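# Tuck chair under desk, park cart in yellow bay

## Task

Slide the office chair fully beneath the desk so that it finishes upright with every wheel on the floor; drive the utility cart into the yellow-taped bay so each of its four wheels sits inside the tape rather than on it; keep the desk close to its original spot with its load still on top and nothing overhanging its edges; the robot must not tip over or finish leaning (either one fails the job); at the end release anything held and back the robot away.

## Robot and tools

Robot: TidyBot++, a wheeled base 0.54 m long, 0.50 m wide and 0.38 m tall on four driven casters, carrying one seven-joint arm with a two-finger gripper. The shoulder sits 0.12 m ahead of the base centre, 0.68 m above the floor. Arm segments: upper arm 0.42 m, forearm 0.31 m, hand 0.31 m. Cameras: base_camera (644x364 pinhole) and wrist_camera (644x476 fisheye, looking along the hand). The arm begins folded, hand pointing down, reaching up to 0.08 m beyond the base front with the elbow as high as 1.15 m.

Frames: the base frame has its origin on the floor below the base centre, x ahead, y to the left, z up, in metres. The odometry frame is where the base frame stood at the start; base_odometry reports x, y and heading (rad, left positive, -3.142 to 3.142) from wheel turns only, so slip shows up as travel and drift of a few cm builds up.

move: one call carries one action plus optional "cameras" (list of base_camera, wrist_camera or all; omitted means all, [] means none) and "blocking" (true or omitted waits until everything rests; false returns after about 0.5 s while motion continues).
- "base": an object with any of translate_m (forward +), strafe_m (left +), both -2 to 2 m, and rotate_rad (counter-clockwise from above +), -6.3 to 6.3. These are offsets relative to the base's own axes at the moment the command begins, not positions.
- "joints": absolute targets by name, radians: joint_1_rad (any angle, positive turns the arm clockwise from above, opposite to rotate_rad), joint_2_rad -2.249 to 2.249 (shoulder, 0 upright, + leans forward), joint_3_rad (any angle), joint_4_rad -2.579 to 2.579 (elbow, 0 straight), joint_5_rad (any angle), joint_6_rad -2.099 to 2.099 (wrist), joint_7_rad (any angle, at 1.57 with hand down the fingers open left/right), plus gripper_pos 0 (open, about 85 mm gap) to 1 (closed, squeezing 100 to 150 N). Unbounded joints take the short way, so turn in steps under half a revolution.
- "target": one list of seven numbers [x, y, z, qw, qx, qy, qz], an absolute hand pose in the base frame, metres then a quaternion, the same frame hand_pose uses (the point between the finger pads; hand z along the fingers, y the closing direction). With target, "joints" may only hold gripper_pos.
- "speeds": caps for this action only: translate_m or strafe_m 0.05 to 0.5 m/s (give just one when both move the base), rotate_rad 0.1 to 1.57 rad/s.
Unknown keys make a call invalid; out-of-range values get it refused, and a refusal or an unplanned stop cancels the reply's later move, wait and finished_scene calls.

wait: seconds 0 to 10, plus cameras; commands nothing and returns state and images, early if motions finish. stop: brakes everything still moving and holds there. zoom_image: camera plus region [x0, y0, x1, y1] in pixels of that camera's latest image, at most 504x504. finished_scene: scene, the number of the scene being ended; irreversible, and the goal must hold once the robot is idle.

Result lines: "move" is done or the worst motion status; base_status, joint_status, hand_status give done, moving, off_target (resting away from target, maybe still pushing), stopped, contact_stop, time_out (base capped at 14 s, unreachable hand pose wanders 10 s), not_followed, torque_fault, limit_stop_at_motor_heat. "joint command not followed" / "pose unreachable" mean a safety check held the arm back; "cause:" explains a self-collision. hand_pose is the measured hand, hand_target where the joint targets would place it. joint_positions, base_tilt (degrees, forward/right positive, ~1 degree bias), motor_effort (percent of max, peak in brackets), on_its_own (what happened uncommanded), pictures (image order). ARM HIT marks a hard strike of the arm on itself or the base; MOTOR HOT warns of heating, OVER-TEMPERATURE FAULT means the arm is sagging for 30 to 60 s.

Practical notes: hand targets usually land within about 3 cm; correct by adding (wanted minus measured) to the previous target. To keep a hand still, resend hand_target, not hand_pose. A blocked base may report done while short; read odometry and images. Hand-down reach tops out near 0.94 m high and only close in. The arm ignores obstacles and keeps pushing when it meets one.

Avoid: touching anything at driving speed (slow down before contact, even for things you intend to push); driving or turning while the arm is snagged above about 0.6 m, hard sideways pushes with a raised hand, or reaching far out from folded over nearby furniture, any of which can tip the robot; torque faults (limits 104.5 N m joints 1-4, 51.3 N m joints 5-7), which freeze the arm 10 s; dropping things, releasing moving parts, slams, excessive force or twisting on the gripper, and long stretched-out holds that overheat motors. Occasional outside tugs may disturb held or loose items.

Each tool is called after "Emit:" as name([rows], argument=value, ...), one row to a line, values as JSON.

## Session

Emit:
move()

Emit:
move(base={"rotate_rad":-0.9})

Emit:
move(base={"rotate_rad":-0.9}, cameras=["base_camera"])

Emit:
move(base={"rotate_rad":-1.0}, cameras=["base_camera"])

Scene clock: 0.00 s.
base_odometry: x=+0.000 y=+0.000 heading=+0.000
base_tilt: forward=+0.3 right=+0.2
base_status: not commanded
joint_positions: joint_1_rad=-0.049 joint_2_rad=-0.338 joint_3_rad=+3.114 joint_4_rad=-2.509 joint_5_rad=+0.038 joint_6_rad=-0.827 joint_7_rad=+1.527 gripper_pos=+0.000
joint_status: not commanded
motor_effort: joint_1_rad=+1 joint_2_rad=-2 joint_3_rad=+0 joint_4_rad=+16 joint_5_rad=+1 joint_6_rad=+0 joint_7_rad=+0
hand_pose: x=+0.2833 y=+0.0042 z=+0.5932 quat_wxyz=(+0.015, +0.997, +0.028, +0.073) (m; base frame)
hand_target: x=+0.2832 y=+0.0042 z=+0.5931 quat_wxyz=(+0.015, +0.997, +0.028, +0.073) (m; base frame)
hand_status: not commanded
pictures: base_camera, wrist_camera

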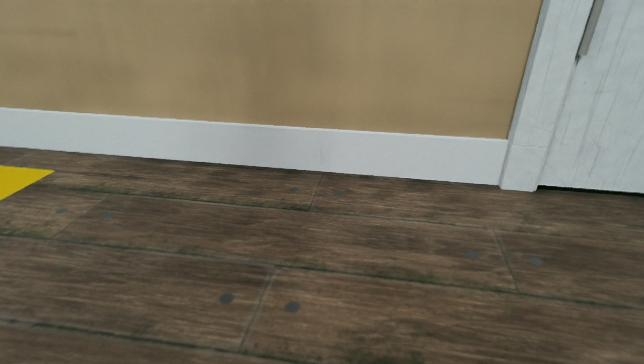

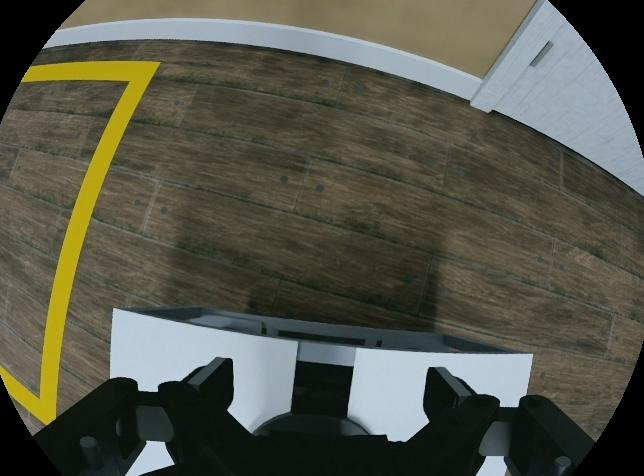

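Scene clock: 1.83 s.
move: done
base_odometry: x=+0.000 y=+0.000 heading=-0.900
base_tilt: forward=+0.3 right=+0.2
base_status: done
joint_positions: joint_1_rad=-0.049 joint_2_rad=-0.338 joint_3_rad=+3.114 joint_4_rad=-2.509 joint_5_rad=+0.038 joint_6_rad=-0.827 joint_7_rad=+1.527 gripper_pos=+0.000
joint_status: not commanded
motor_effort: joint_1_rad=+1(2) joint_2_rad=-2(3) joint_3_rad=+0(1) joint_4_rad=+15(16) joint_5_rad=+1(2) joint_6_rad=+1(1) joint_7_rad=+0(1)
hand_pose: x=+0.2833 y=+0.0042 z=+0.5932 quat_wxyz=(+0.015, +0.997, +0.028, +0.073) (m; base frame)
hand_target: x=+0.2832 y=+0.0042 z=+0.5931 quat_wxyz=(+0.015, +0.997, +0.028, +0.073) (m; base frame)
hand_status: not commanded
pictures: base_camera, wrist_camera

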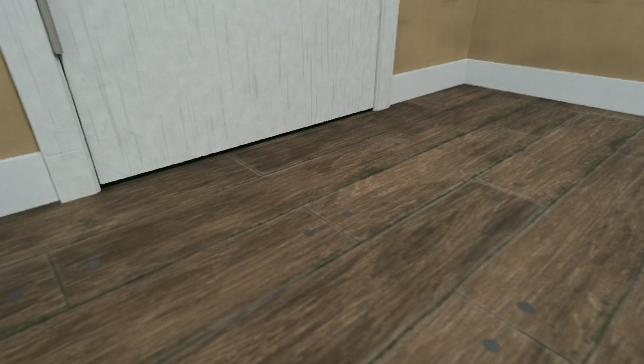

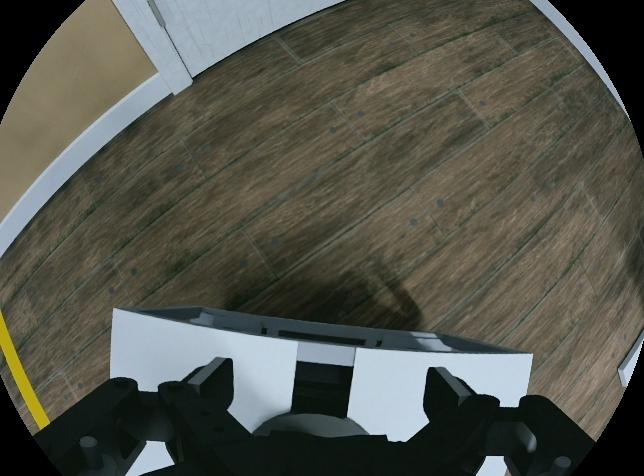

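Scene clock: 3.63 s.
move: done
base_odometry: x=+0.000 y=+0.000 heading=-1.800
base_tilt: forward=+0.3 right=+0.2
base_status: done
joint_positions: joint_1_rad=-0.049 joint_2_rad=-0.338 joint_3_rad=+3.114 joint_4_rad=-2.509 joint_5_rad=+0.038 joint_6_rad=-0.827 joint_7_rad=+1.527 gripper_pos=+0.000
joint_status: not commanded
motor_effort: joint_1_rad=+1(2) joint_2_rad=-2(3) joint_3_rad=+0(1) joint_4_rad=+15(16) joint_5_rad=+1(1) joint_6_rad=+1(1) joint_7_rad=+0(1)
hand_pose: x=+0.2833 y=+0.0042 z=+0.5932 quat_wxyz=(+0.015, +0.997, +0.028, +0.073) (m; base frame)
hand_target: x=+0.2832 y=+0.0042 z=+0.5931 quat_wxyz=(+0.015, +0.997, +0.028, +0.073) (m; base frame)
hand_status: not commanded
pictures: base_camera

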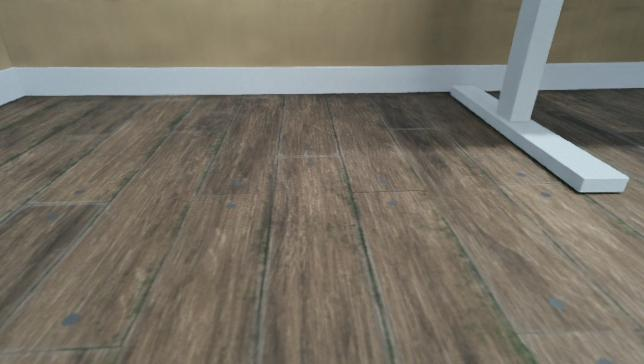

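Scene clock: 5.53 s.
move: done
base_odometry: x=+0.000 y=+0.000 heading=-2.799
base_tilt: forward=+0.3 right=+0.2
base_status: done
joint_positions: joint_1_rad=-0.049 joint_2_rad=-0.338 joint_3_rad=+3.114 joint_4_rad=-2.509 joint_5_rad=+0.038 joint_6_rad=-0.827 joint_7_rad=+1.527 gripper_pos=+0.000
joint_status: not commanded
motor_effort: joint_1_rad=+1(2) joint_2_rad=-1(3) joint_3_rad=+0(1) joint_4_rad=+16(16) joint_5_rad=+1(1) joint_6_rad=+0(1) joint_7_rad=+0(1)
hand_pose: x=+0.2833 y=+0.0042 z=+0.5932 quat_wxyz=(+0.015, +0.997, +0.028, +0.073) (m; base frame)
hand_target: x=+0.2832 y=+0.0042 z=+0.5931 quat_wxyz=(+0.015, +0.997, +0.028, +0.073) (m; base frame)
hand_status: not commanded
pictures: base_camera

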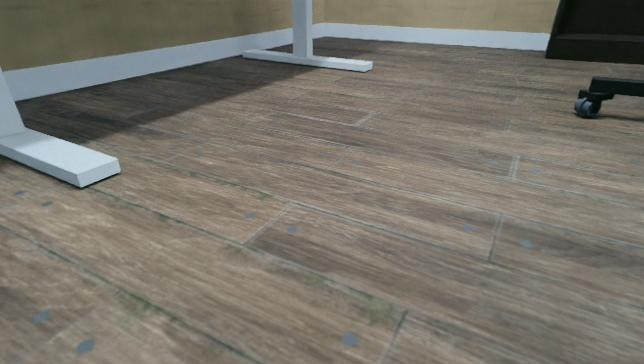

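Emit:
move(base={"rotate_rad":-0.8}, cameras=["base_camera"])

Emit:
move(base={"rotate_rad":-0.9}, cameras=["base_camera"])

Emit:
move(base={"rotate_rad":-0.9})

Scene clock: 8.90 s.
move: done
base_odometry: x=+0.000 y=+0.000 heading=+2.684
base_tilt: forward=+0.3 right=+0.2
base_status: done
joint_positions: joint_1_rad=-0.049 joint_2_rad=-0.338 joint_3_rad=+3.114 joint_4_rad=-2.509 joint_5_rad=+0.038 joint_6_rad=-0.827 joint_7_rad=+1.527 gripper_pos=+0.000
joint_status: not commanded
motor_effort: joint_1_rad=+1(2) joint_2_rad=-2(3) joint_3_rad=+0(1) joint_4_rad=+15(16) joint_5_rad=+1(1) joint_6_rad=+1(1) joint_7_rad=+0(0)
hand_pose: x=+0.2833 y=+0.0042 z=+0.5932 quat_wxyz=(+0.015, +0.997, +0.028, +0.073) (m; base frame)
hand_target: x=+0.2832 y=+0.0042 z=+0.5931 quat_wxyz=(+0.015, +0.997, +0.028, +0.073) (m; base frame)
hand_status: not commanded
pictures: base_camera

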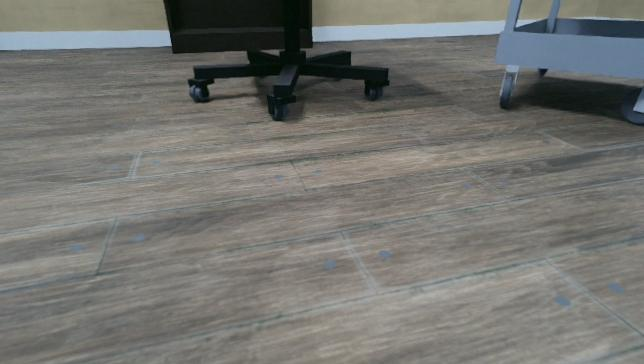

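Scene clock: 10.70 s.
move: done
base_odometry: x=+0.000 y=+0.000 heading=+1.784
base_tilt: forward=+0.3 right=+0.2
base_status: done
joint_positions: joint_1_rad=-0.049 joint_2_rad=-0.338 joint_3_rad=+3.114 joint_4_rad=-2.509 joint_5_rad=+0.038 joint_6_rad=-0.827 joint_7_rad=+1.527 gripper_pos=+0.000
joint_status: not commanded
motor_effort: joint_1_rad=+1(2) joint_2_rad=-2(3) joint_3_rad=+0(1) joint_4_rad=+16(16) joint_5_rad=+1(1) joint_6_rad=+0(1) joint_7_rad=+0(0)
hand_pose: x=+0.2833 y=+0.0042 z=+0.5932 quat_wxyz=(+0.015, +0.997, +0.028, +0.073) (m; base frame)
hand_target: x=+0.2832 y=+0.0042 z=+0.5931 quat_wxyz=(+0.015, +0.997, +0.028, +0.073) (m; base frame)
hand_status: not commanded
pictures: base_camera

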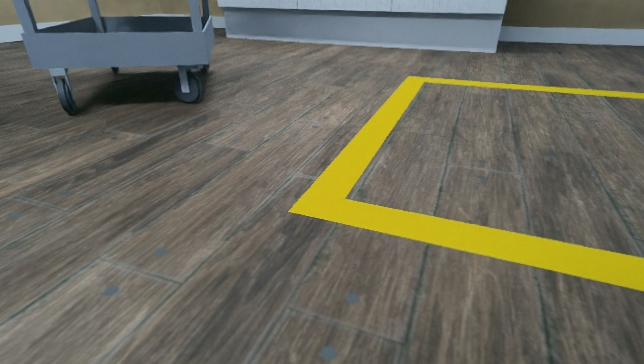

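Scene clock: 12.50 s.
move: done
base_odometry: x=+0.000 y=+0.000 heading=+0.884
base_tilt: forward=+0.3 right=+0.2
base_status: done
joint_positions: joint_1_rad=-0.049 joint_2_rad=-0.338 joint_3_rad=+3.114 joint_4_rad=-2.509 joint_5_rad=+0.038 joint_6_rad=-0.827 joint_7_rad=+1.527 gripper_pos=+0.000
joint_status: not commanded
motor_effort: joint_1_rad=+1(2) joint_2_rad=-2(3) joint_3_rad=+0(1) joint_4_rad=+16(16) joint_5_rad=+1(1) joint_6_rad=+1(1) joint_7_rad=+0(1)
hand_pose: x=+0.2833 y=+0.0042 z=+0.5932 quat_wxyz=(+0.015, +0.997, +0.028, +0.073) (m; base frame)
hand_target: x=+0.2832 y=+0.0042 z=+0.5931 quat_wxyz=(+0.015, +0.997, +0.028, +0.073) (m; base frame)
hand_status: not commanded
pictures: base_camera, wrist_camera

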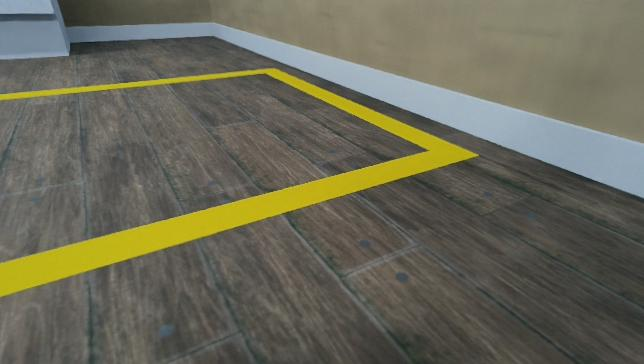

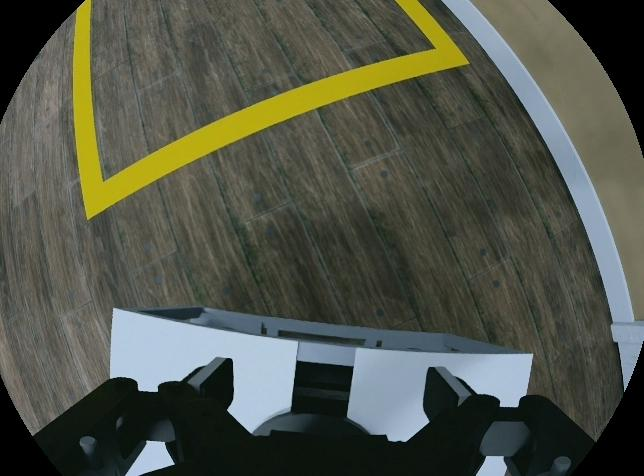

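Emit:
move(base={"rotate_rad":0.9}, joints={"joint_6_rad":0.2,"joint_1_rad":0,"joint_3_rad":3.1416,"joint_5_rad":0,"joint_7_rad":1.57,"joint_2_rad":-0.3})

Emit:
move(base={"rotate_rad":0.9}, cameras=["wrist_camera"])

Emit:
move(base={"rotate_rad":1.0}, cameras=["wrist_camera"])

Emit:
move(base={"translate_m":0.5,"rotate_rad":-1.0})

Scene clock: 27.23 s.
move: done
base_odometry: x=+0.000 y=+0.000 heading=+1.784
base_tilt: forward=+0.3 right=+0.2
base_status: done
joint_positions: joint_1_rad=-0.007 joint_2_rad=-0.316 joint_3_rad=+3.133 joint_4_rad=-2.505 joint_5_rad=+0.038 joint_6_rad=+0.156 joint_7_rad=+1.528 gripper_pos=+0.000
joint_status: all done
motor_effort: joint_1_rad=+1(2) joint_2_rad=-7(8) joint_3_rad=+0(2) joint_4_rad=+19(20) joint_5_rad=+0(2) joint_6_rad=+7(7) joint_7_rad=+0(1)
hand_pose: x=+0.5227 y=+0.0097 z=+0.7602 quat_wxyz=(-0.007, +0.851, +0.007, +0.526) (m; base frame)
hand_target: x=+0.5289 y=+0.0013 z=+0.7642 quat_wxyz=(+0.000, +0.844, +0.000, +0.536) (m; base frame)
hand_status: not commanded
pictures: base_camera, wrist_camera

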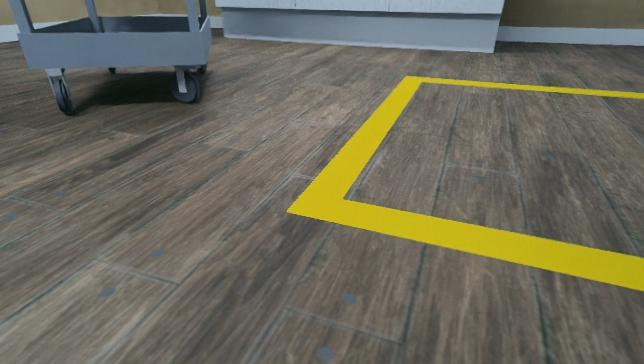

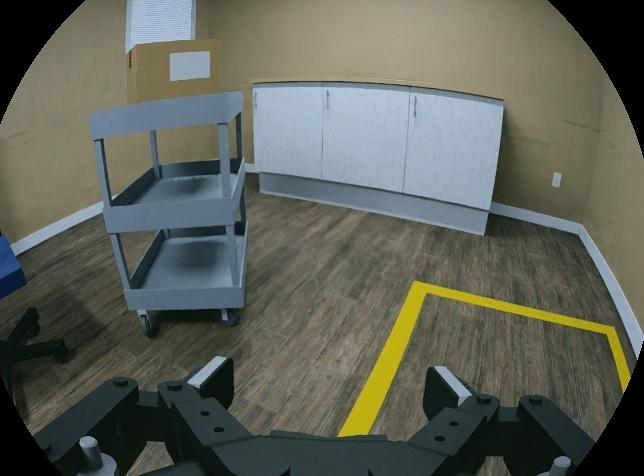

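Scene clock: 29.03 s.
move: done
base_odometry: x=+0.000 y=+0.000 heading=+2.684
base_tilt: forward=+0.3 right=+0.2
base_status: done
joint_positions: joint_1_rad=-0.006 joint_2_rad=-0.316 joint_3_rad=+3.135 joint_4_rad=-2.505 joint_5_rad=+0.038 joint_6_rad=+0.157 joint_7_rad=+1.528 gripper_pos=+0.000
joint_status: not commanded
motor_effort: joint_1_rad=+1(2) joint_2_rad=-7(8) joint_3_rad=+1(2) joint_4_rad=+19(20) joint_5_rad=+1(1) joint_6_rad=+7(7) joint_7_rad=+0(1)
hand_pose: x=+0.5229 y=+0.0082 z=+0.7605 quat_wxyz=(-0.006, +0.850, +0.005, +0.526) (m; base frame)
hand_target: x=+0.5289 y=+0.0013 z=+0.7642 quat_wxyz=(+0.000, +0.844, +0.000, +0.536) (m; base frame)
hand_status: not commanded
pictures: wrist_camera

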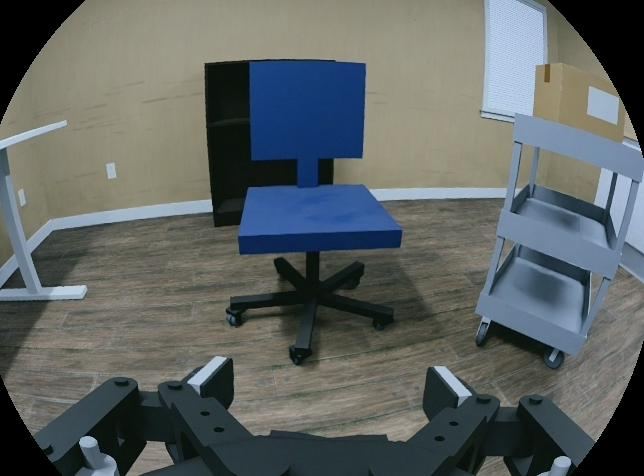

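Scene clock: 30.97 s.
move: done
base_odometry: x=+0.000 y=+0.000 heading=-2.599
base_tilt: forward=+0.3 right=+0.2
base_status: done
joint_positions: joint_1_rad=-0.005 joint_2_rad=-0.315 joint_3_rad=+3.136 joint_4_rad=-2.505 joint_5_rad=+0.038 joint_6_rad=+0.158 joint_7_rad=+1.528 gripper_pos=+0.000
joint_status: not commanded
motor_effort: joint_1_rad=+1(2) joint_2_rad=-6(8) joint_3_rad=-1(2) joint_4_rad=+20(21) joint_5_rad=+1(1) joint_6_rad=+7(7) joint_7_rad=+0(1)
hand_pose: x=+0.5230 y=+0.0075 z=+0.7607 quat_wxyz=(-0.006, +0.850, +0.004, +0.527) (m; base frame)
hand_target: x=+0.5289 y=+0.0013 z=+0.7642 quat_wxyz=(+0.000, +0.844, +0.000, +0.536) (m; base frame)
hand_status: not commanded
pictures: wrist_camera

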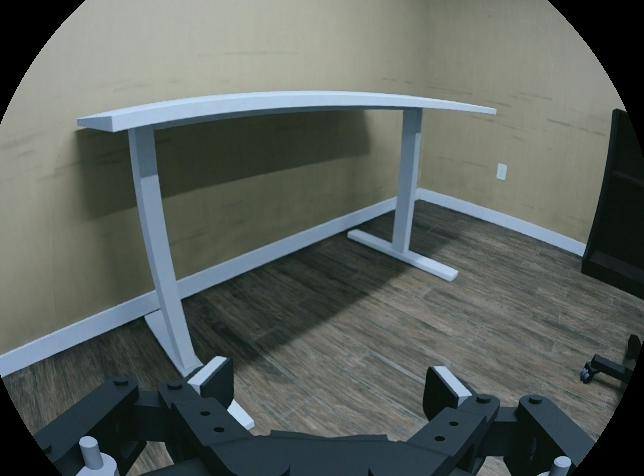

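Scene clock: 33.33 s.
move: done
base_odometry: x=-0.428 y=-0.258 heading=+2.683
base_tilt: forward=+0.3 right=+0.2
base_status: done
joint_positions: joint_1_rad=-0.005 joint_2_rad=-0.311 joint_3_rad=+3.136 joint_4_rad=-2.505 joint_5_rad=+0.038 joint_6_rad=+0.159 joint_7_rad=+1.528 gripper_pos=+0.000
joint_status: not commanded
motor_effort: joint_1_rad=+1(2) joint_2_rad=-7(8) joint_3_rad=+0(2) joint_4_rad=+19(21) joint_5_rad=+0(1) joint_6_rad=+7(7) joint_7_rad=+0(1)
hand_pose: x=+0.5236 y=+0.0074 z=+0.7591 quat_wxyz=(-0.006, +0.851, +0.004, +0.525) (m; base frame)
hand_target: x=+0.5289 y=+0.0013 z=+0.7642 quat_wxyz=(+0.000, +0.844, +0.000, +0.536) (m; base frame)
hand_status: not commanded
pictures: base_camera, wrist_camera

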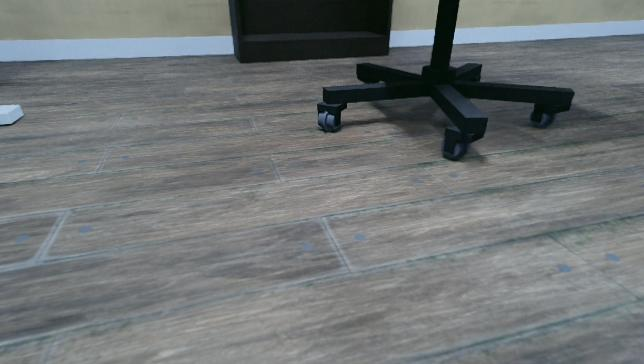

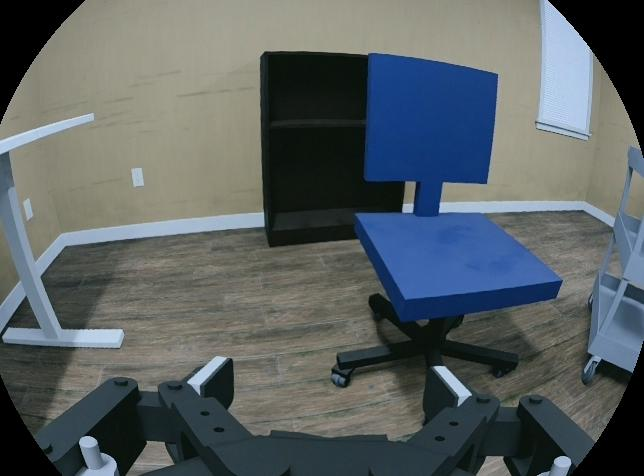

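Emit:
move(base={"rotate_rad":-2.82}, cameras=[])

Emit:
move(base={"strafe_m":-0.12}, cameras=[])

Emit:
move(base={"translate_m":-1.98}, cameras=["wrist_camera"])

Emit:
move(base={"rotate_rad":0.8})

Scene clock: 64.00 s.
move: done
base_odometry: x=-0.428 y=-0.258 heading=-0.136
base_tilt: forward=+0.3 right=+0.2
base_status: done
joint_positions: joint_1_rad=-0.004 joint_2_rad=-0.311 joint_3_rad=+3.136 joint_4_rad=-2.505 joint_5_rad=+0.038 joint_6_rad=+0.159 joint_7_rad=+1.528 gripper_pos=+0.000
joint_status: not commanded
motor_effort: joint_1_rad=+1(2) joint_2_rad=-6(9) joint_3_rad=+0(2) joint_4_rad=+20(20) joint_5_rad=+1(1) joint_6_rad=+7(7) joint_7_rad=+0(1)
hand_pose: x=+0.5236 y=+0.0072 z=+0.7592 quat_wxyz=(-0.006, +0.851, +0.004, +0.525) (m; base frame)
hand_target: x=+0.5289 y=+0.0013 z=+0.7642 quat_wxyz=(+0.000, +0.844, +0.000, +0.536) (m; base frame)
hand_status: not commanded
pictures: none
No camera images: "cameras" was empty.

Scene clock: 65.33 s.
move: done
base_odometry: x=-0.445 y=-0.377 heading=-0.137
base_tilt: forward=+0.3 right=+0.2
base_status: done
joint_positions: joint_1_rad=-0.004 joint_2_rad=-0.311 joint_3_rad=+3.139 joint_4_rad=-2.505 joint_5_rad=+0.038 joint_6_rad=+0.159 joint_7_rad=+1.528 gripper_pos=+0.000
joint_status: not commanded
motor_effort: joint_1_rad=+1(2) joint_2_rad=-6(7) joint_3_rad=+0(1) joint_4_rad=+18(20) joint_5_rad=+1(1) joint_6_rad=+7(7) joint_7_rad=+0(1)
hand_pose: x=+0.5237 y=+0.0061 z=+0.7592 quat_wxyz=(-0.005, +0.851, +0.002, +0.525) (m; base frame)
hand_target: x=+0.5289 y=+0.0013 z=+0.7642 quat_wxyz=(+0.000, +0.844, +0.000, +0.536) (m; base frame)
hand_status: not commanded
pictures: none
No camera images: "cameras" was empty.

Scene clock: 70.63 s.
move: done
base_odometry: x=-2.406 y=-0.106 heading=-0.137
base_tilt: forward=+0.3 right=+0.2
base_status: done
joint_positions: joint_1_rad=-0.004 joint_2_rad=-0.308 joint_3_rad=+3.139 joint_4_rad=-2.505 joint_5_rad=+0.038 joint_6_rad=+0.160 joint_7_rad=+1.528 gripper_pos=+0.000
joint_status: not commanded
motor_effort: joint_1_rad=+1(2) joint_2_rad=-7(9) joint_3_rad=+0(1) joint_4_rad=+19(21) joint_5_rad=+0(1) joint_6_rad=+7(8) joint_7_rad=+0(1)
hand_pose: x=+0.5240 y=+0.0061 z=+0.7585 quat_wxyz=(-0.005, +0.851, +0.002, +0.525) (m; base frame)
hand_target: x=+0.5289 y=+0.0013 z=+0.7642 quat_wxyz=(+0.000, +0.844, +0.000, +0.536) (m; base frame)
hand_status: not commanded
pictures: wrist_camera

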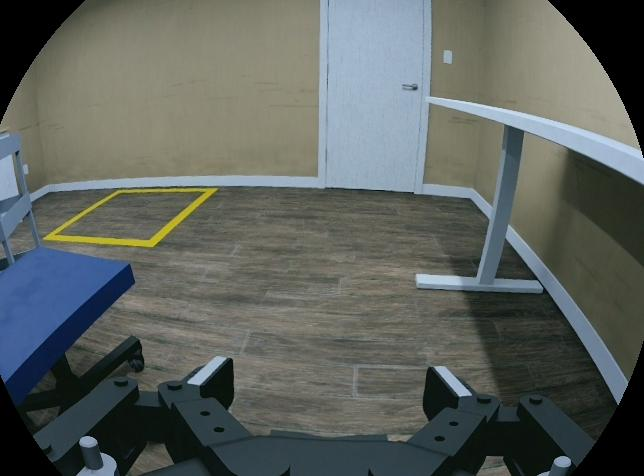

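Scene clock: 72.37 s.
move: done
base_odometry: x=-2.406 y=-0.106 heading=+0.663
base_tilt: forward=+0.3 right=+0.2
base_status: done
joint_positions: joint_1_rad=-0.004 joint_2_rad=-0.308 joint_3_rad=+3.139 joint_4_rad=-2.505 joint_5_rad=+0.038 joint_6_rad=+0.160 joint_7_rad=+1.528 gripper_pos=+0.000
joint_status: not commanded
motor_effort: joint_1_rad=+1(2) joint_2_rad=-6(8) joint_3_rad=+0(2) joint_4_rad=+18(20) joint_5_rad=+1(1) joint_6_rad=+7(7) joint_7_rad=+0(1)
hand_pose: x=+0.5240 y=+0.0060 z=+0.7585 quat_wxyz=(-0.005, +0.851, +0.002, +0.525) (m; base frame)
hand_target: x=+0.5289 y=+0.0013 z=+0.7642 quat_wxyz=(+0.000, +0.844, +0.000, +0.536) (m; base frame)
hand_status: not commanded
pictures: base_camera, wrist_camera

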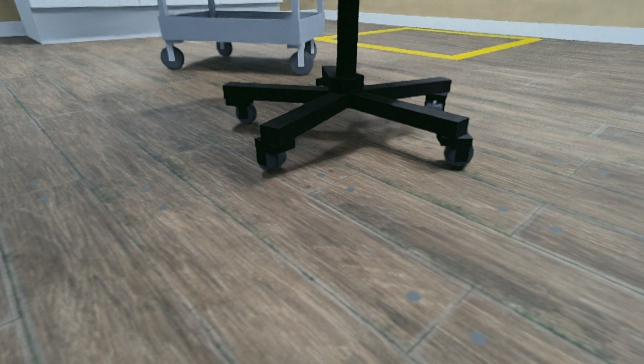

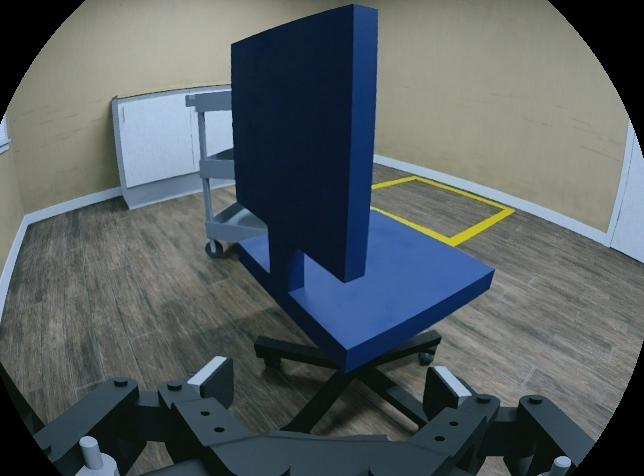

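Emit:
move(base={"translate_m":0.357,"strafe_m":-0.469,"rotate_rad":0.66}, joints={"joint_6_rad":0.43,"joint_1_rad":0.0})

Scene clock: 83.70 s.
move: done
base_odometry: x=-1.836 y=-0.256 heading=+1.323
base_tilt: forward=+0.3 right=+0.2
base_status: done
joint_positions: joint_1_rad=-0.004 joint_2_rad=-0.308 joint_3_rad=+3.141 joint_4_rad=-2.502 joint_5_rad=+0.038 joint_6_rad=+0.399 joint_7_rad=+1.528 gripper_pos=+0.000
joint_status: all done
motor_effort: joint_1_rad=+1(2) joint_2_rad=-7(8) joint_3_rad=+0(2) joint_4_rad=+19(23) joint_5_rad=+1(1) joint_6_rad=+8(9) joint_7_rad=+0(1)
hand_pose: x=+0.5500 y=+0.0079 z=+0.8299 quat_wxyz=(-0.010, +0.782, +0.003, +0.623) (m; base frame)
hand_target: x=+0.5516 y=+0.0013 z=+0.8319 quat_wxyz=(+0.000, +0.777, +0.000, +0.630) (m; base frame)
hand_status: not commanded
pictures: base_camera, wrist_camera

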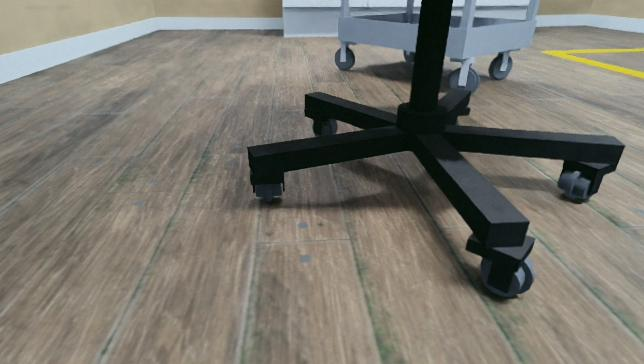

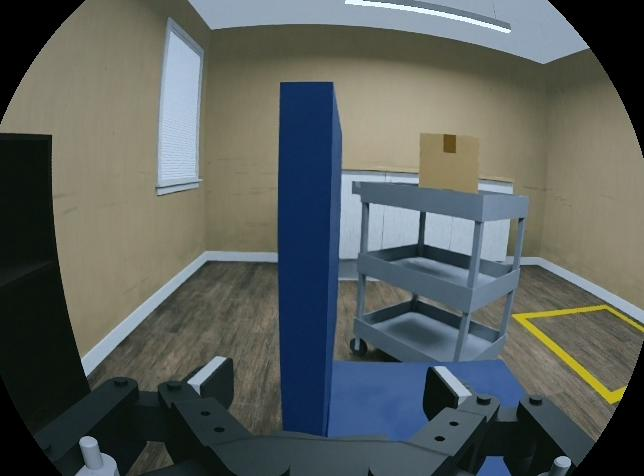

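Emit:
move(joints={"joint_1_rad":0,"joint_2_rad":0.12,"joint_3_rad":3.1416,"joint_4_rad":-2.18,"joint_5_rad":0,"joint_6_rad":0.57,"joint_7_rad":1.57}, cameras=["wrist_camera"])

Emit:
move(base={"translate_m":0.13}, speeds={"translate_m":0.1})

Scene clock: 90.07 s.
move: done
base_odometry: x=-1.836 y=-0.256 heading=+1.323
base_tilt: forward=+0.3 right=+0.2
base_status: not commanded
joint_positions: joint_1_rad=-0.005 joint_2_rad=+0.105 joint_3_rad=+3.138 joint_4_rad=-2.191 joint_5_rad=+0.038 joint_6_rad=+0.524 joint_7_rad=+1.528 gripper_pos=+0.000
joint_status: all done
motor_effort: joint_1_rad=+1(6) joint_2_rad=-21(23) joint_3_rad=+0(6) joint_4_rad=+19(25) joint_5_rad=+1(3) joint_6_rad=+8(9) joint_7_rad=+0(1)
hand_pose: x=+0.7031 y=+0.0119 z=+0.8296 quat_wxyz=(-0.013, +0.775, +0.005, +0.632) (m; base frame)
hand_target: x=+0.7111 y=+0.0013 z=+0.8408 quat_wxyz=(+0.000, +0.761, +0.000, +0.649) (m; base frame)
hand_status: not commanded
pictures: wrist_camera

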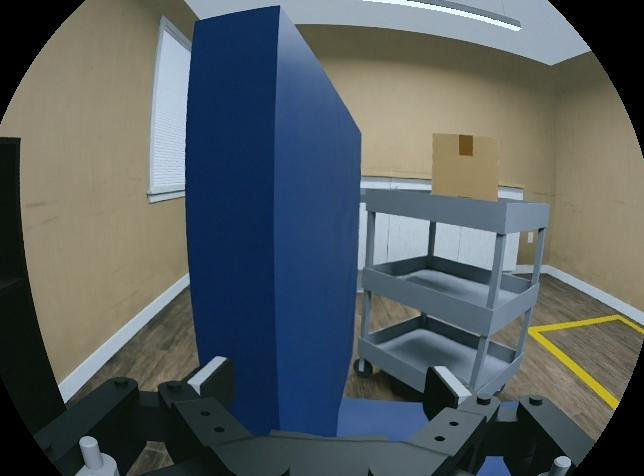

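Scene clock: 91.93 s.
move: done
base_odometry: x=-1.804 y=-0.130 heading=+1.323
base_tilt: forward=+0.3 right=+0.2
base_status: done
joint_positions: joint_1_rad=-0.004 joint_2_rad=+0.110 joint_3_rad=+3.136 joint_4_rad=-2.185 joint_5_rad=+0.038 joint_6_rad=+0.528 joint_7_rad=+1.528 gripper_pos=+0.000
joint_status: not commanded
motor_effort: joint_1_rad=+1(5) joint_2_rad=-21(24) joint_3_rad=+0(4) joint_4_rad=+19(25) joint_5_rad=+0(2) joint_6_rad=+8(9) joint_7_rad=+0(1)
hand_pose: x=+0.7058 y=+0.0132 z=+0.8314 quat_wxyz=(-0.014, +0.773, +0.006, +0.634) (m; base frame)
hand_target: x=+0.7111 y=+0.0013 z=+0.8408 quat_wxyz=(+0.000, +0.761, +0.000, +0.649) (m; base frame)
hand_status: not commanded
pictures: base_camera, wrist_camera

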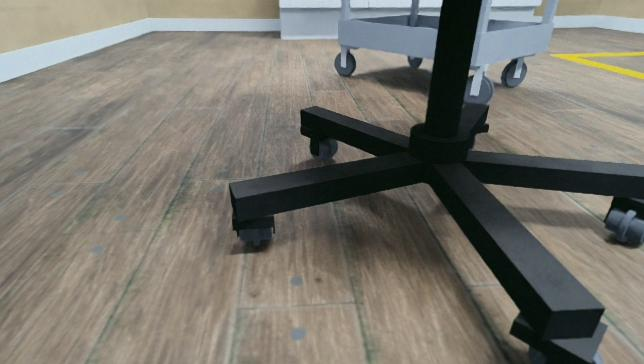

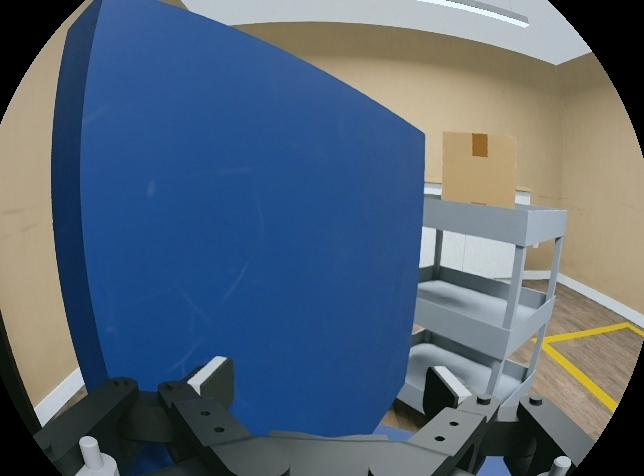

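Emit:
move(base={"translate_m":-0.17}, speeds={"translate_m":0.2})

Emit:
move(base={"strafe_m":0.53,"rotate_rad":-0.5})

Scene clock: 100.63 s.
move: done
base_odometry: x=-1.846 y=-0.295 heading=+1.323
base_tilt: forward=+0.3 right=+0.2
base_status: done
joint_positions: joint_1_rad=-0.004 joint_2_rad=+0.112 joint_3_rad=+3.136 joint_4_rad=-2.183 joint_5_rad=+0.038 joint_6_rad=+0.528 joint_7_rad=+1.528 gripper_pos=+0.000
joint_status: not commanded
motor_effort: joint_1_rad=+1(2) joint_2_rad=-22(24) joint_3_rad=-1(2) joint_4_rad=+19(21) joint_5_rad=+1(1) joint_6_rad=+7(8) joint_7_rad=+0(1)
hand_pose: x=+0.7065 y=+0.0132 z=+0.8307 quat_wxyz=(-0.014, +0.773, +0.006, +0.634) (m; base frame)
hand_target: x=+0.7111 y=+0.0013 z=+0.8408 quat_wxyz=(+0.000, +0.761, +0.000, +0.649) (m; base frame)
hand_status: not commanded
pictures: base_camera, wrist_camera

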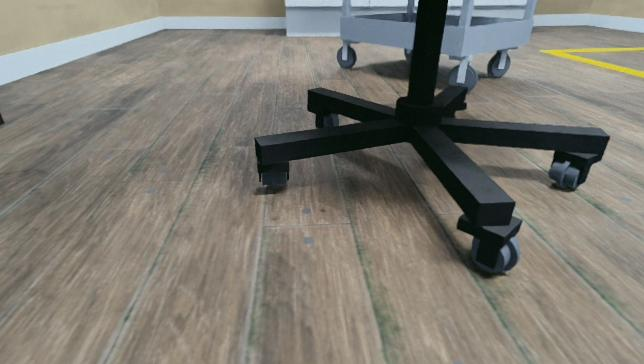

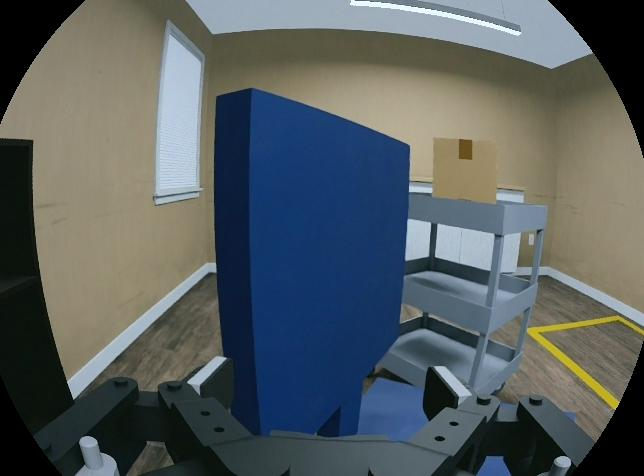

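Scene clock: 105.40 s.
move: time_out
base_odometry: x=-2.357 y=-0.166 heading=+0.827
base_tilt: forward=+0.3 right=+0.2
base_status: strafe_m time_out (by the wheels' count: +0.527 of +0.530); rotate_rad time_out (by the wheels' count: -0.496 of -0.500)
joint_positions: joint_1_rad=-0.004 joint_2_rad=+0.117 joint_3_rad=+3.138 joint_4_rad=-2.179 joint_5_rad=+0.033 joint_6_rad=+0.535 joint_7_rad=+1.528 gripper_pos=+0.000
joint_status: not commanded
motor_effort: joint_1_rad=+1(14) joint_2_rad=-23(28) joint_3_rad=-1(14) joint_4_rad=+19(22) joint_5_rad=+1(5) joint_6_rad=+8(9) joint_7_rad=+0(1)
hand_pose: x=+0.7089 y=+0.0113 z=+0.8327 quat_wxyz=(-0.014, +0.771, +0.003, +0.637) (m; base frame)
hand_target: x=+0.7111 y=+0.0013 z=+0.8408 quat_wxyz=(+0.000, +0.761, +0.000, +0.649) (m; base frame)
hand_status: not commanded
pictures: base_camera, wrist_camera

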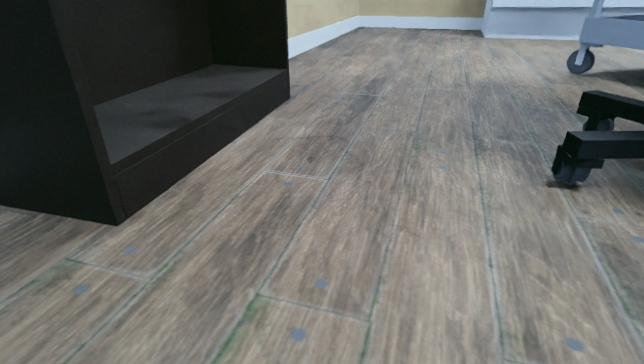

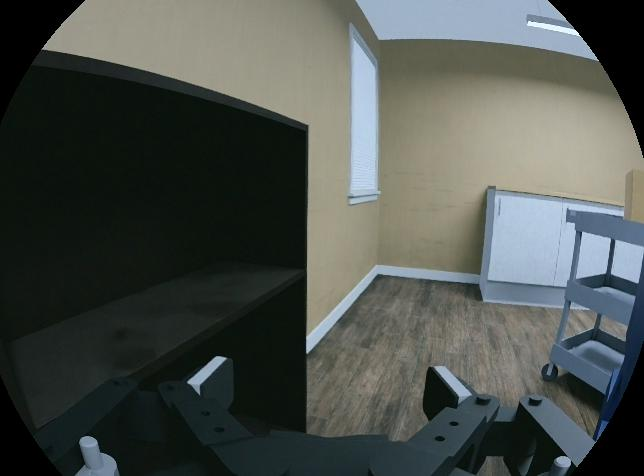

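Emit:
move(base={"translate_m":0.17}, speeds={"translate_m":0.2}, cameras=[])

Emit:
move(base={"rotate_rad":-0.4}, speeds={"rotate_rad":0.5})

Scene clock: 116.17 s.
move: done
base_odometry: x=-2.242 y=-0.041 heading=+0.827
base_tilt: forward=+0.3 right=+0.2
base_status: done
joint_positions: joint_1_rad=-0.004 joint_2_rad=+0.118 joint_3_rad=+3.138 joint_4_rad=-2.178 joint_5_rad=+0.033 joint_6_rad=+0.535 joint_7_rad=+1.528 gripper_pos=+0.000
joint_status: not commanded
motor_effort: joint_1_rad=+1(2) joint_2_rad=-21(24) joint_3_rad=+0(1) joint_4_rad=+19(21) joint_5_rad=+1(1) joint_6_rad=+7(8) joint_7_rad=+0(1)
hand_pose: x=+0.7092 y=+0.0112 z=+0.8321 quat_wxyz=(-0.014, +0.771, +0.003, +0.636) (m; base frame)
hand_target: x=+0.7111 y=+0.0013 z=+0.8408 quat_wxyz=(+0.000, +0.761, +0.000, +0.649) (m; base frame)
hand_status: not commanded
pictures: none
No camera images: "cameras" was empty.

Scene clock: 117.63 s.
move: done
base_odometry: x=-2.242 y=-0.041 heading=+0.427
base_tilt: forward=+0.3 right=+0.2
base_status: done
joint_positions: joint_1_rad=+0.001 joint_2_rad=+0.118 joint_3_rad=+3.142 joint_4_rad=-2.178 joint_5_rad=+0.033 joint_6_rad=+0.535 joint_7_rad=+1.528 gripper_pos=+0.000
joint_status: not commanded
motor_effort: joint_1_rad=+1(3) joint_2_rad=-22(23) joint_3_rad=-1(3) joint_4_rad=+19(20) joint_5_rad=+1(1) joint_6_rad=+8(8) joint_7_rad=+0(1)
hand_pose: x=+0.7093 y=+0.0058 z=+0.8321 quat_wxyz=(-0.011, +0.771, -0.001, +0.637) (m; base frame)
hand_target: x=+0.7111 y=+0.0013 z=+0.8408 quat_wxyz=(+0.000, +0.761, +0.000, +0.649) (m; base frame)
hand_status: not commanded
pictures: base_camera, wrist_camera

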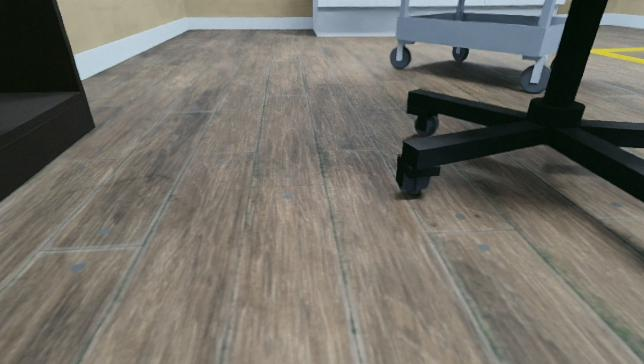

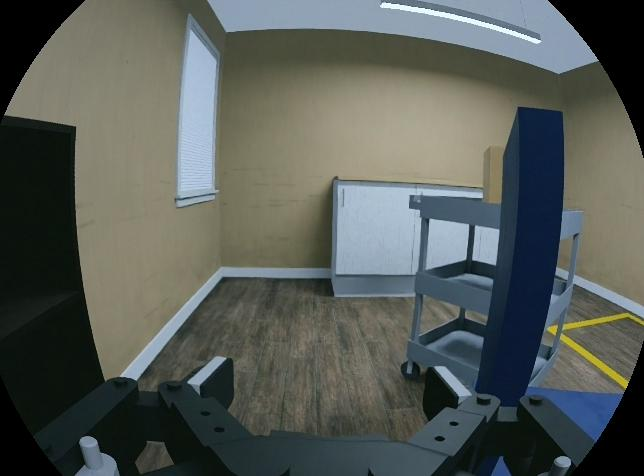

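Emit:
move(base={"rotate_rad":-0.6}, speeds={"rotate_rad":0.5}, cameras=["wrist_camera"])

Emit:
move(base={"strafe_m":0.24}, speeds={"strafe_m":0.15})

Scene clock: 128.87 s.
move: done
base_odometry: x=-2.242 y=-0.041 heading=-0.172
base_tilt: forward=+0.3 right=+0.2
base_status: done
joint_positions: joint_1_rad=+0.002 joint_2_rad=+0.118 joint_3_rad=+3.142 joint_4_rad=-2.178 joint_5_rad=+0.033 joint_6_rad=+0.535 joint_7_rad=+1.528 gripper_pos=+0.000
joint_status: not commanded
motor_effort: joint_1_rad=+1(4) joint_2_rad=-21(23) joint_3_rad=+0(2) joint_4_rad=+19(20) joint_5_rad=+1(1) joint_6_rad=+8(8) joint_7_rad=+0(1)
hand_pose: x=+0.7093 y=+0.0051 z=+0.8321 quat_wxyz=(-0.010, +0.771, -0.001, +0.637) (m; base frame)
hand_target: x=+0.7111 y=+0.0013 z=+0.8408 quat_wxyz=(+0.000, +0.761, +0.000, +0.649) (m; base frame)
hand_status: not commanded
pictures: wrist_camera

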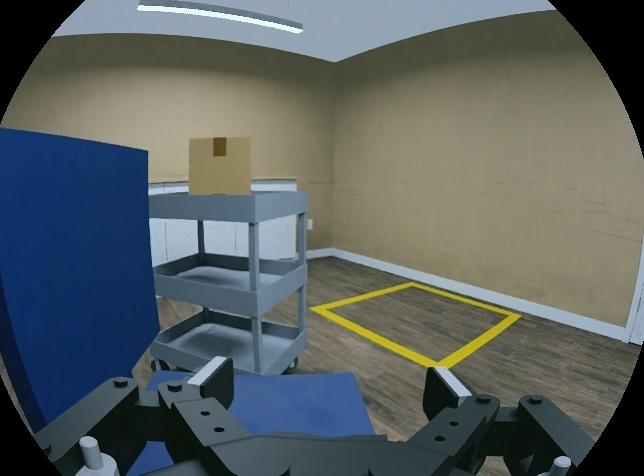

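Scene clock: 131.13 s.
move: done
base_odometry: x=-2.200 y=+0.196 heading=-0.173
base_tilt: forward=+0.3 right=+0.1
base_status: done
joint_positions: joint_1_rad=+0.000 joint_2_rad=+0.118 joint_3_rad=+3.142 joint_4_rad=-2.178 joint_5_rad=+0.033 joint_6_rad=+0.535 joint_7_rad=+1.528 gripper_pos=+0.000
joint_status: not commanded
motor_effort: joint_1_rad=+1(3) joint_2_rad=-22(23) joint_3_rad=+0(2) joint_4_rad=+18(20) joint_5_rad=+1(1) joint_6_rad=+8(8) joint_7_rad=+0(1)
hand_pose: x=+0.7093 y=+0.0062 z=+0.8321 quat_wxyz=(-0.011, +0.771, +0.000, +0.637) (m; base frame)
hand_target: x=+0.7111 y=+0.0013 z=+0.8408 quat_wxyz=(+0.000, +0.761, +0.000, +0.649) (m; base frame)
hand_status: not commanded
pictures: base_camera, wrist_camera

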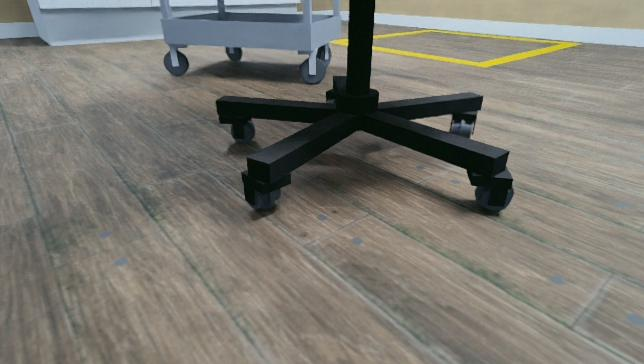

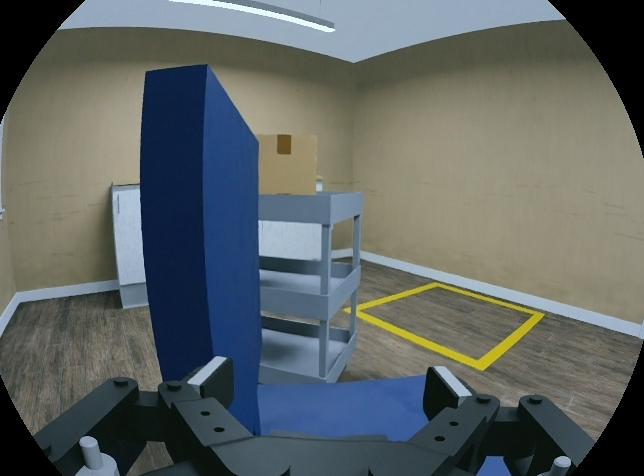

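Emit:
move(base={"strafe_m":0.06}, speeds={"strafe_m":0.1}, cameras=[])

Emit:
move(target=[0.71, 0.08, 0.835, 0, 0.767, 0, 0.641])

Scene clock: 138.37 s.
move: done
base_odometry: x=-2.190 y=+0.255 heading=-0.174
base_tilt: forward=+0.3 right=+0.1
base_status: done
joint_positions: joint_1_rad=-0.001 joint_2_rad=+0.118 joint_3_rad=+3.142 joint_4_rad=-2.178 joint_5_rad=+0.033 joint_6_rad=+0.535 joint_7_rad=+1.528 gripper_pos=+0.000
joint_status: not commanded
motor_effort: joint_1_rad=+1(3) joint_2_rad=-22(23) joint_3_rad=+0(2) joint_4_rad=+18(20) joint_5_rad=+1(1) joint_6_rad=+8(8) joint_7_rad=+0(0)
hand_pose: x=+0.7093 y=+0.0068 z=+0.8321 quat_wxyz=(-0.011, +0.771, +0.000, +0.636) (m; base frame)
hand_target: x=+0.7111 y=+0.0013 z=+0.8408 quat_wxyz=(+0.000, +0.761, +0.000, +0.649) (m; base frame)
hand_status: not commanded
pictures: none
No camera images: "cameras" was empty.

Scene clock: 140.10 s.
move: off_target
base_odometry: x=-2.190 y=+0.255 heading=-0.174
base_tilt: forward=+0.3 right=+0.1
base_status: not commanded
joint_positions: joint_1_rad=-0.299 joint_2_rad=+0.122 joint_3_rad=+3.170 joint_4_rad=-2.163 joint_5_rad=-0.428 joint_6_rad=+0.546 joint_7_rad=+1.873 gripper_pos=+0.000
joint_status: not commanded
motor_effort: joint_1_rad=+1(2) joint_2_rad=-22(23) joint_3_rad=+0(1) joint_4_rad=+18(20) joint_5_rad=+2(2) joint_6_rad=+7(8) joint_7_rad=+0(1)
hand_pose: x=+0.7017 y=+0.0939 z=+0.8309 quat_wxyz=(-0.022, +0.775, +0.011, +0.632) (m; base frame)
hand_target: x=+0.7100 y=+0.0800 z=+0.8350 quat_wxyz=(+0.000, +0.767, +0.000, +0.641) (m; base frame)
hand_status: off_target (0.017 m and 3.1 deg from the pose sent, 0.073 m and 1.5 deg at the start)
pictures: base_camera, wrist_camera

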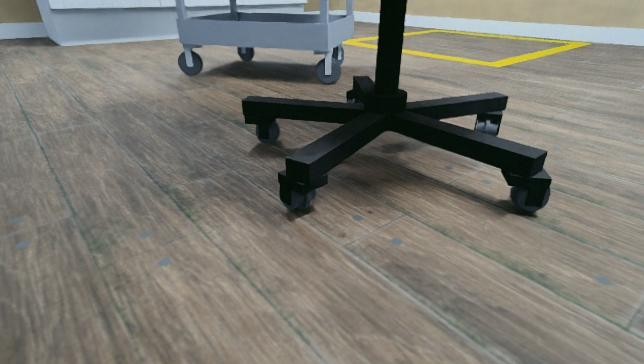

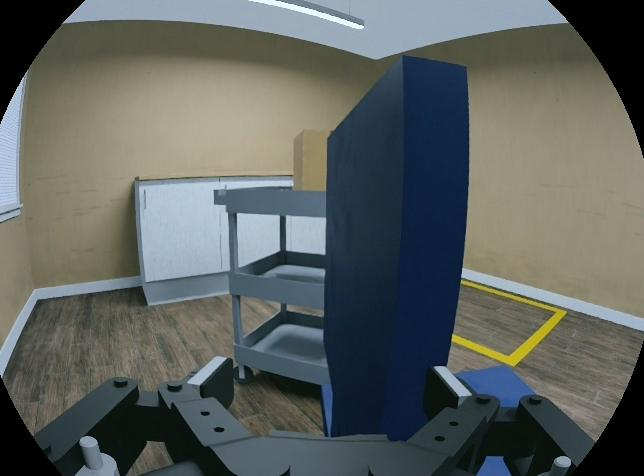

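Emit:
move(base={"strafe_m":-0.07}, speeds={"strafe_m":0.1}, cameras=["wrist_camera"])

Scene clock: 144.77 s.
move: done
base_odometry: x=-2.202 y=+0.186 heading=-0.173
base_tilt: forward=+0.3 right=+0.2
base_status: done
joint_positions: joint_1_rad=-0.305 joint_2_rad=+0.124 joint_3_rad=+3.178 joint_4_rad=-2.162 joint_5_rad=-0.432 joint_6_rad=+0.548 joint_7_rad=+1.874 gripper_pos=+0.000
joint_status: not commanded
motor_effort: joint_1_rad=+1(3) joint_2_rad=-22(23) joint_3_rad=+0(2) joint_4_rad=+18(20) joint_5_rad=+2(3) joint_6_rad=+7(8) joint_7_rad=+0(1)
hand_pose: x=+0.7026 y=+0.0923 z=+0.8305 quat_wxyz=(-0.020, +0.775, +0.009, +0.632) (m; base frame)
hand_target: x=+0.7100 y=+0.0800 z=+0.8350 quat_wxyz=(+0.000, +0.767, +0.000, +0.641) (m; base frame)
hand_status: not commanded
pictures: wrist_camera

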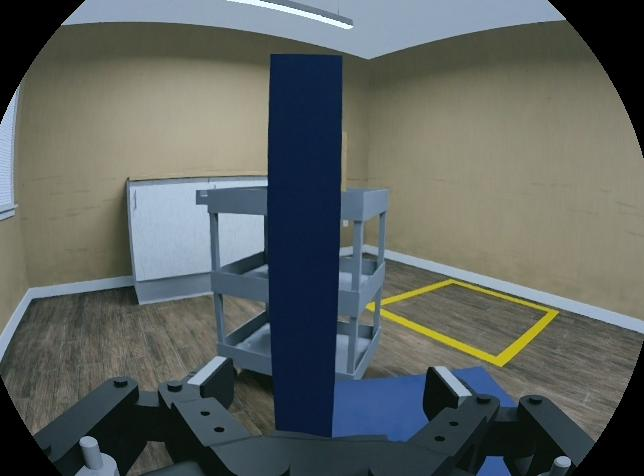

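Emit:
move(base={"translate_m":0.12}, speeds={"translate_m":0.08}, cameras=["wrist_camera"])

Emit:
move(joints={"gripper_pos":1})

Scene clock: 148.77 s.
move: done
base_odometry: x=-2.084 y=+0.165 heading=-0.173
base_tilt: forward=+0.3 right=+0.2
base_status: done
joint_positions: joint_1_rad=-0.323 joint_2_rad=+0.131 joint_3_rad=+3.169 joint_4_rad=-2.156 joint_5_rad=-0.432 joint_6_rad=+0.548 joint_7_rad=+1.876 gripper_pos=+0.000
joint_status: not commanded
motor_effort: joint_1_rad=+5(7) joint_2_rad=-21(24) joint_3_rad=+3(5) joint_4_rad=+19(23) joint_5_rad=+0(2) joint_6_rad=+9(10) joint_7_rad=+0(1)
hand_pose: x=+0.7022 y=+0.1090 z=+0.8299 quat_wxyz=(-0.029, +0.775, +0.020, +0.631) (m; base frame)
hand_target: x=+0.7100 y=+0.0800 z=+0.8350 quat_wxyz=(+0.000, +0.767, +0.000, +0.641) (m; base frame)
hand_status: not commanded
pictures: wrist_camera

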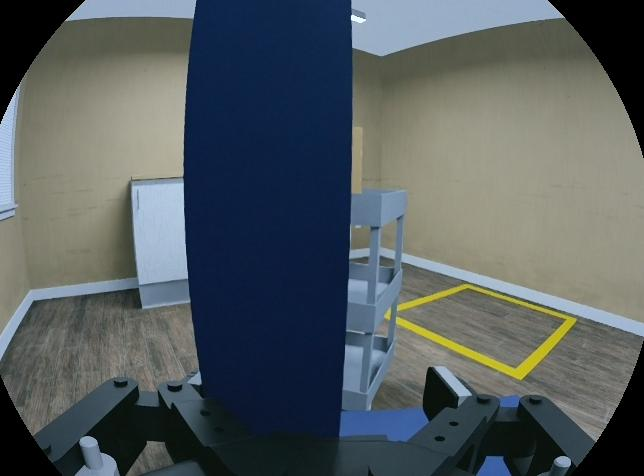

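Scene clock: 149.87 s.
move: off_target
base_odometry: x=-2.084 y=+0.165 heading=-0.173
base_tilt: forward=+0.3 right=+0.1
base_status: not commanded
joint_positions: joint_1_rad=-0.340 joint_2_rad=+0.129 joint_3_rad=+3.152 joint_4_rad=-2.155 joint_5_rad=-0.432 joint_6_rad=+0.548 joint_7_rad=+1.876 gripper_pos=+0.527
joint_status: gripper_pos off_target (ended at +0.527, target +1.000)
motor_effort: joint_1_rad=+7(10) joint_2_rad=-19(22) joint_3_rad=+6(8) joint_4_rad=+20(21) joint_5_rad=+0(1) joint_6_rad=+8(9) joint_7_rad=-1(1)
hand_pose: x=+0.6981 y=+0.1278 z=+0.8308 quat_wxyz=(-0.040, +0.774, +0.032, +0.631) (m; base frame)
hand_target: x=+0.7100 y=+0.0800 z=+0.8350 quat_wxyz=(+0.000, +0.767, +0.000, +0.641) (m; base frame)
hand_status: not commanded
pictures: base_camera, wrist_camera

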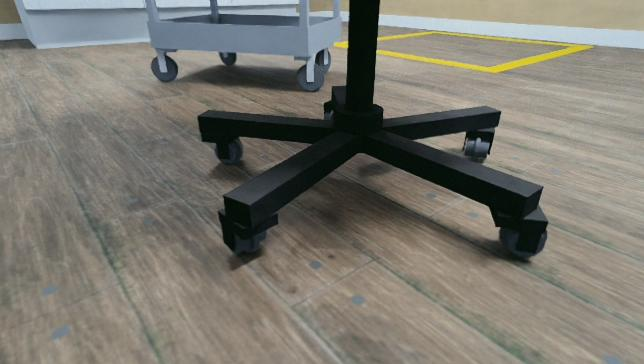

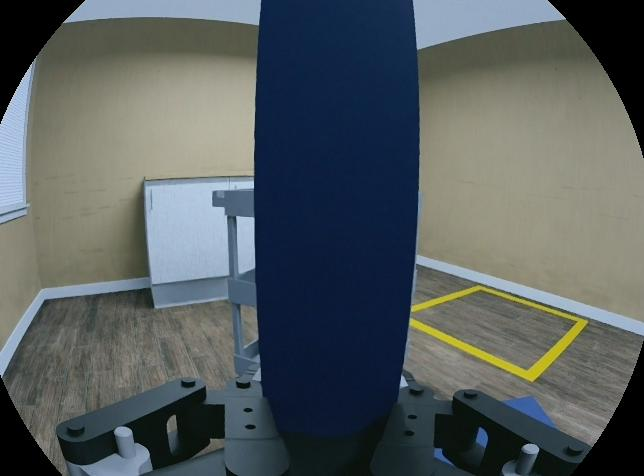

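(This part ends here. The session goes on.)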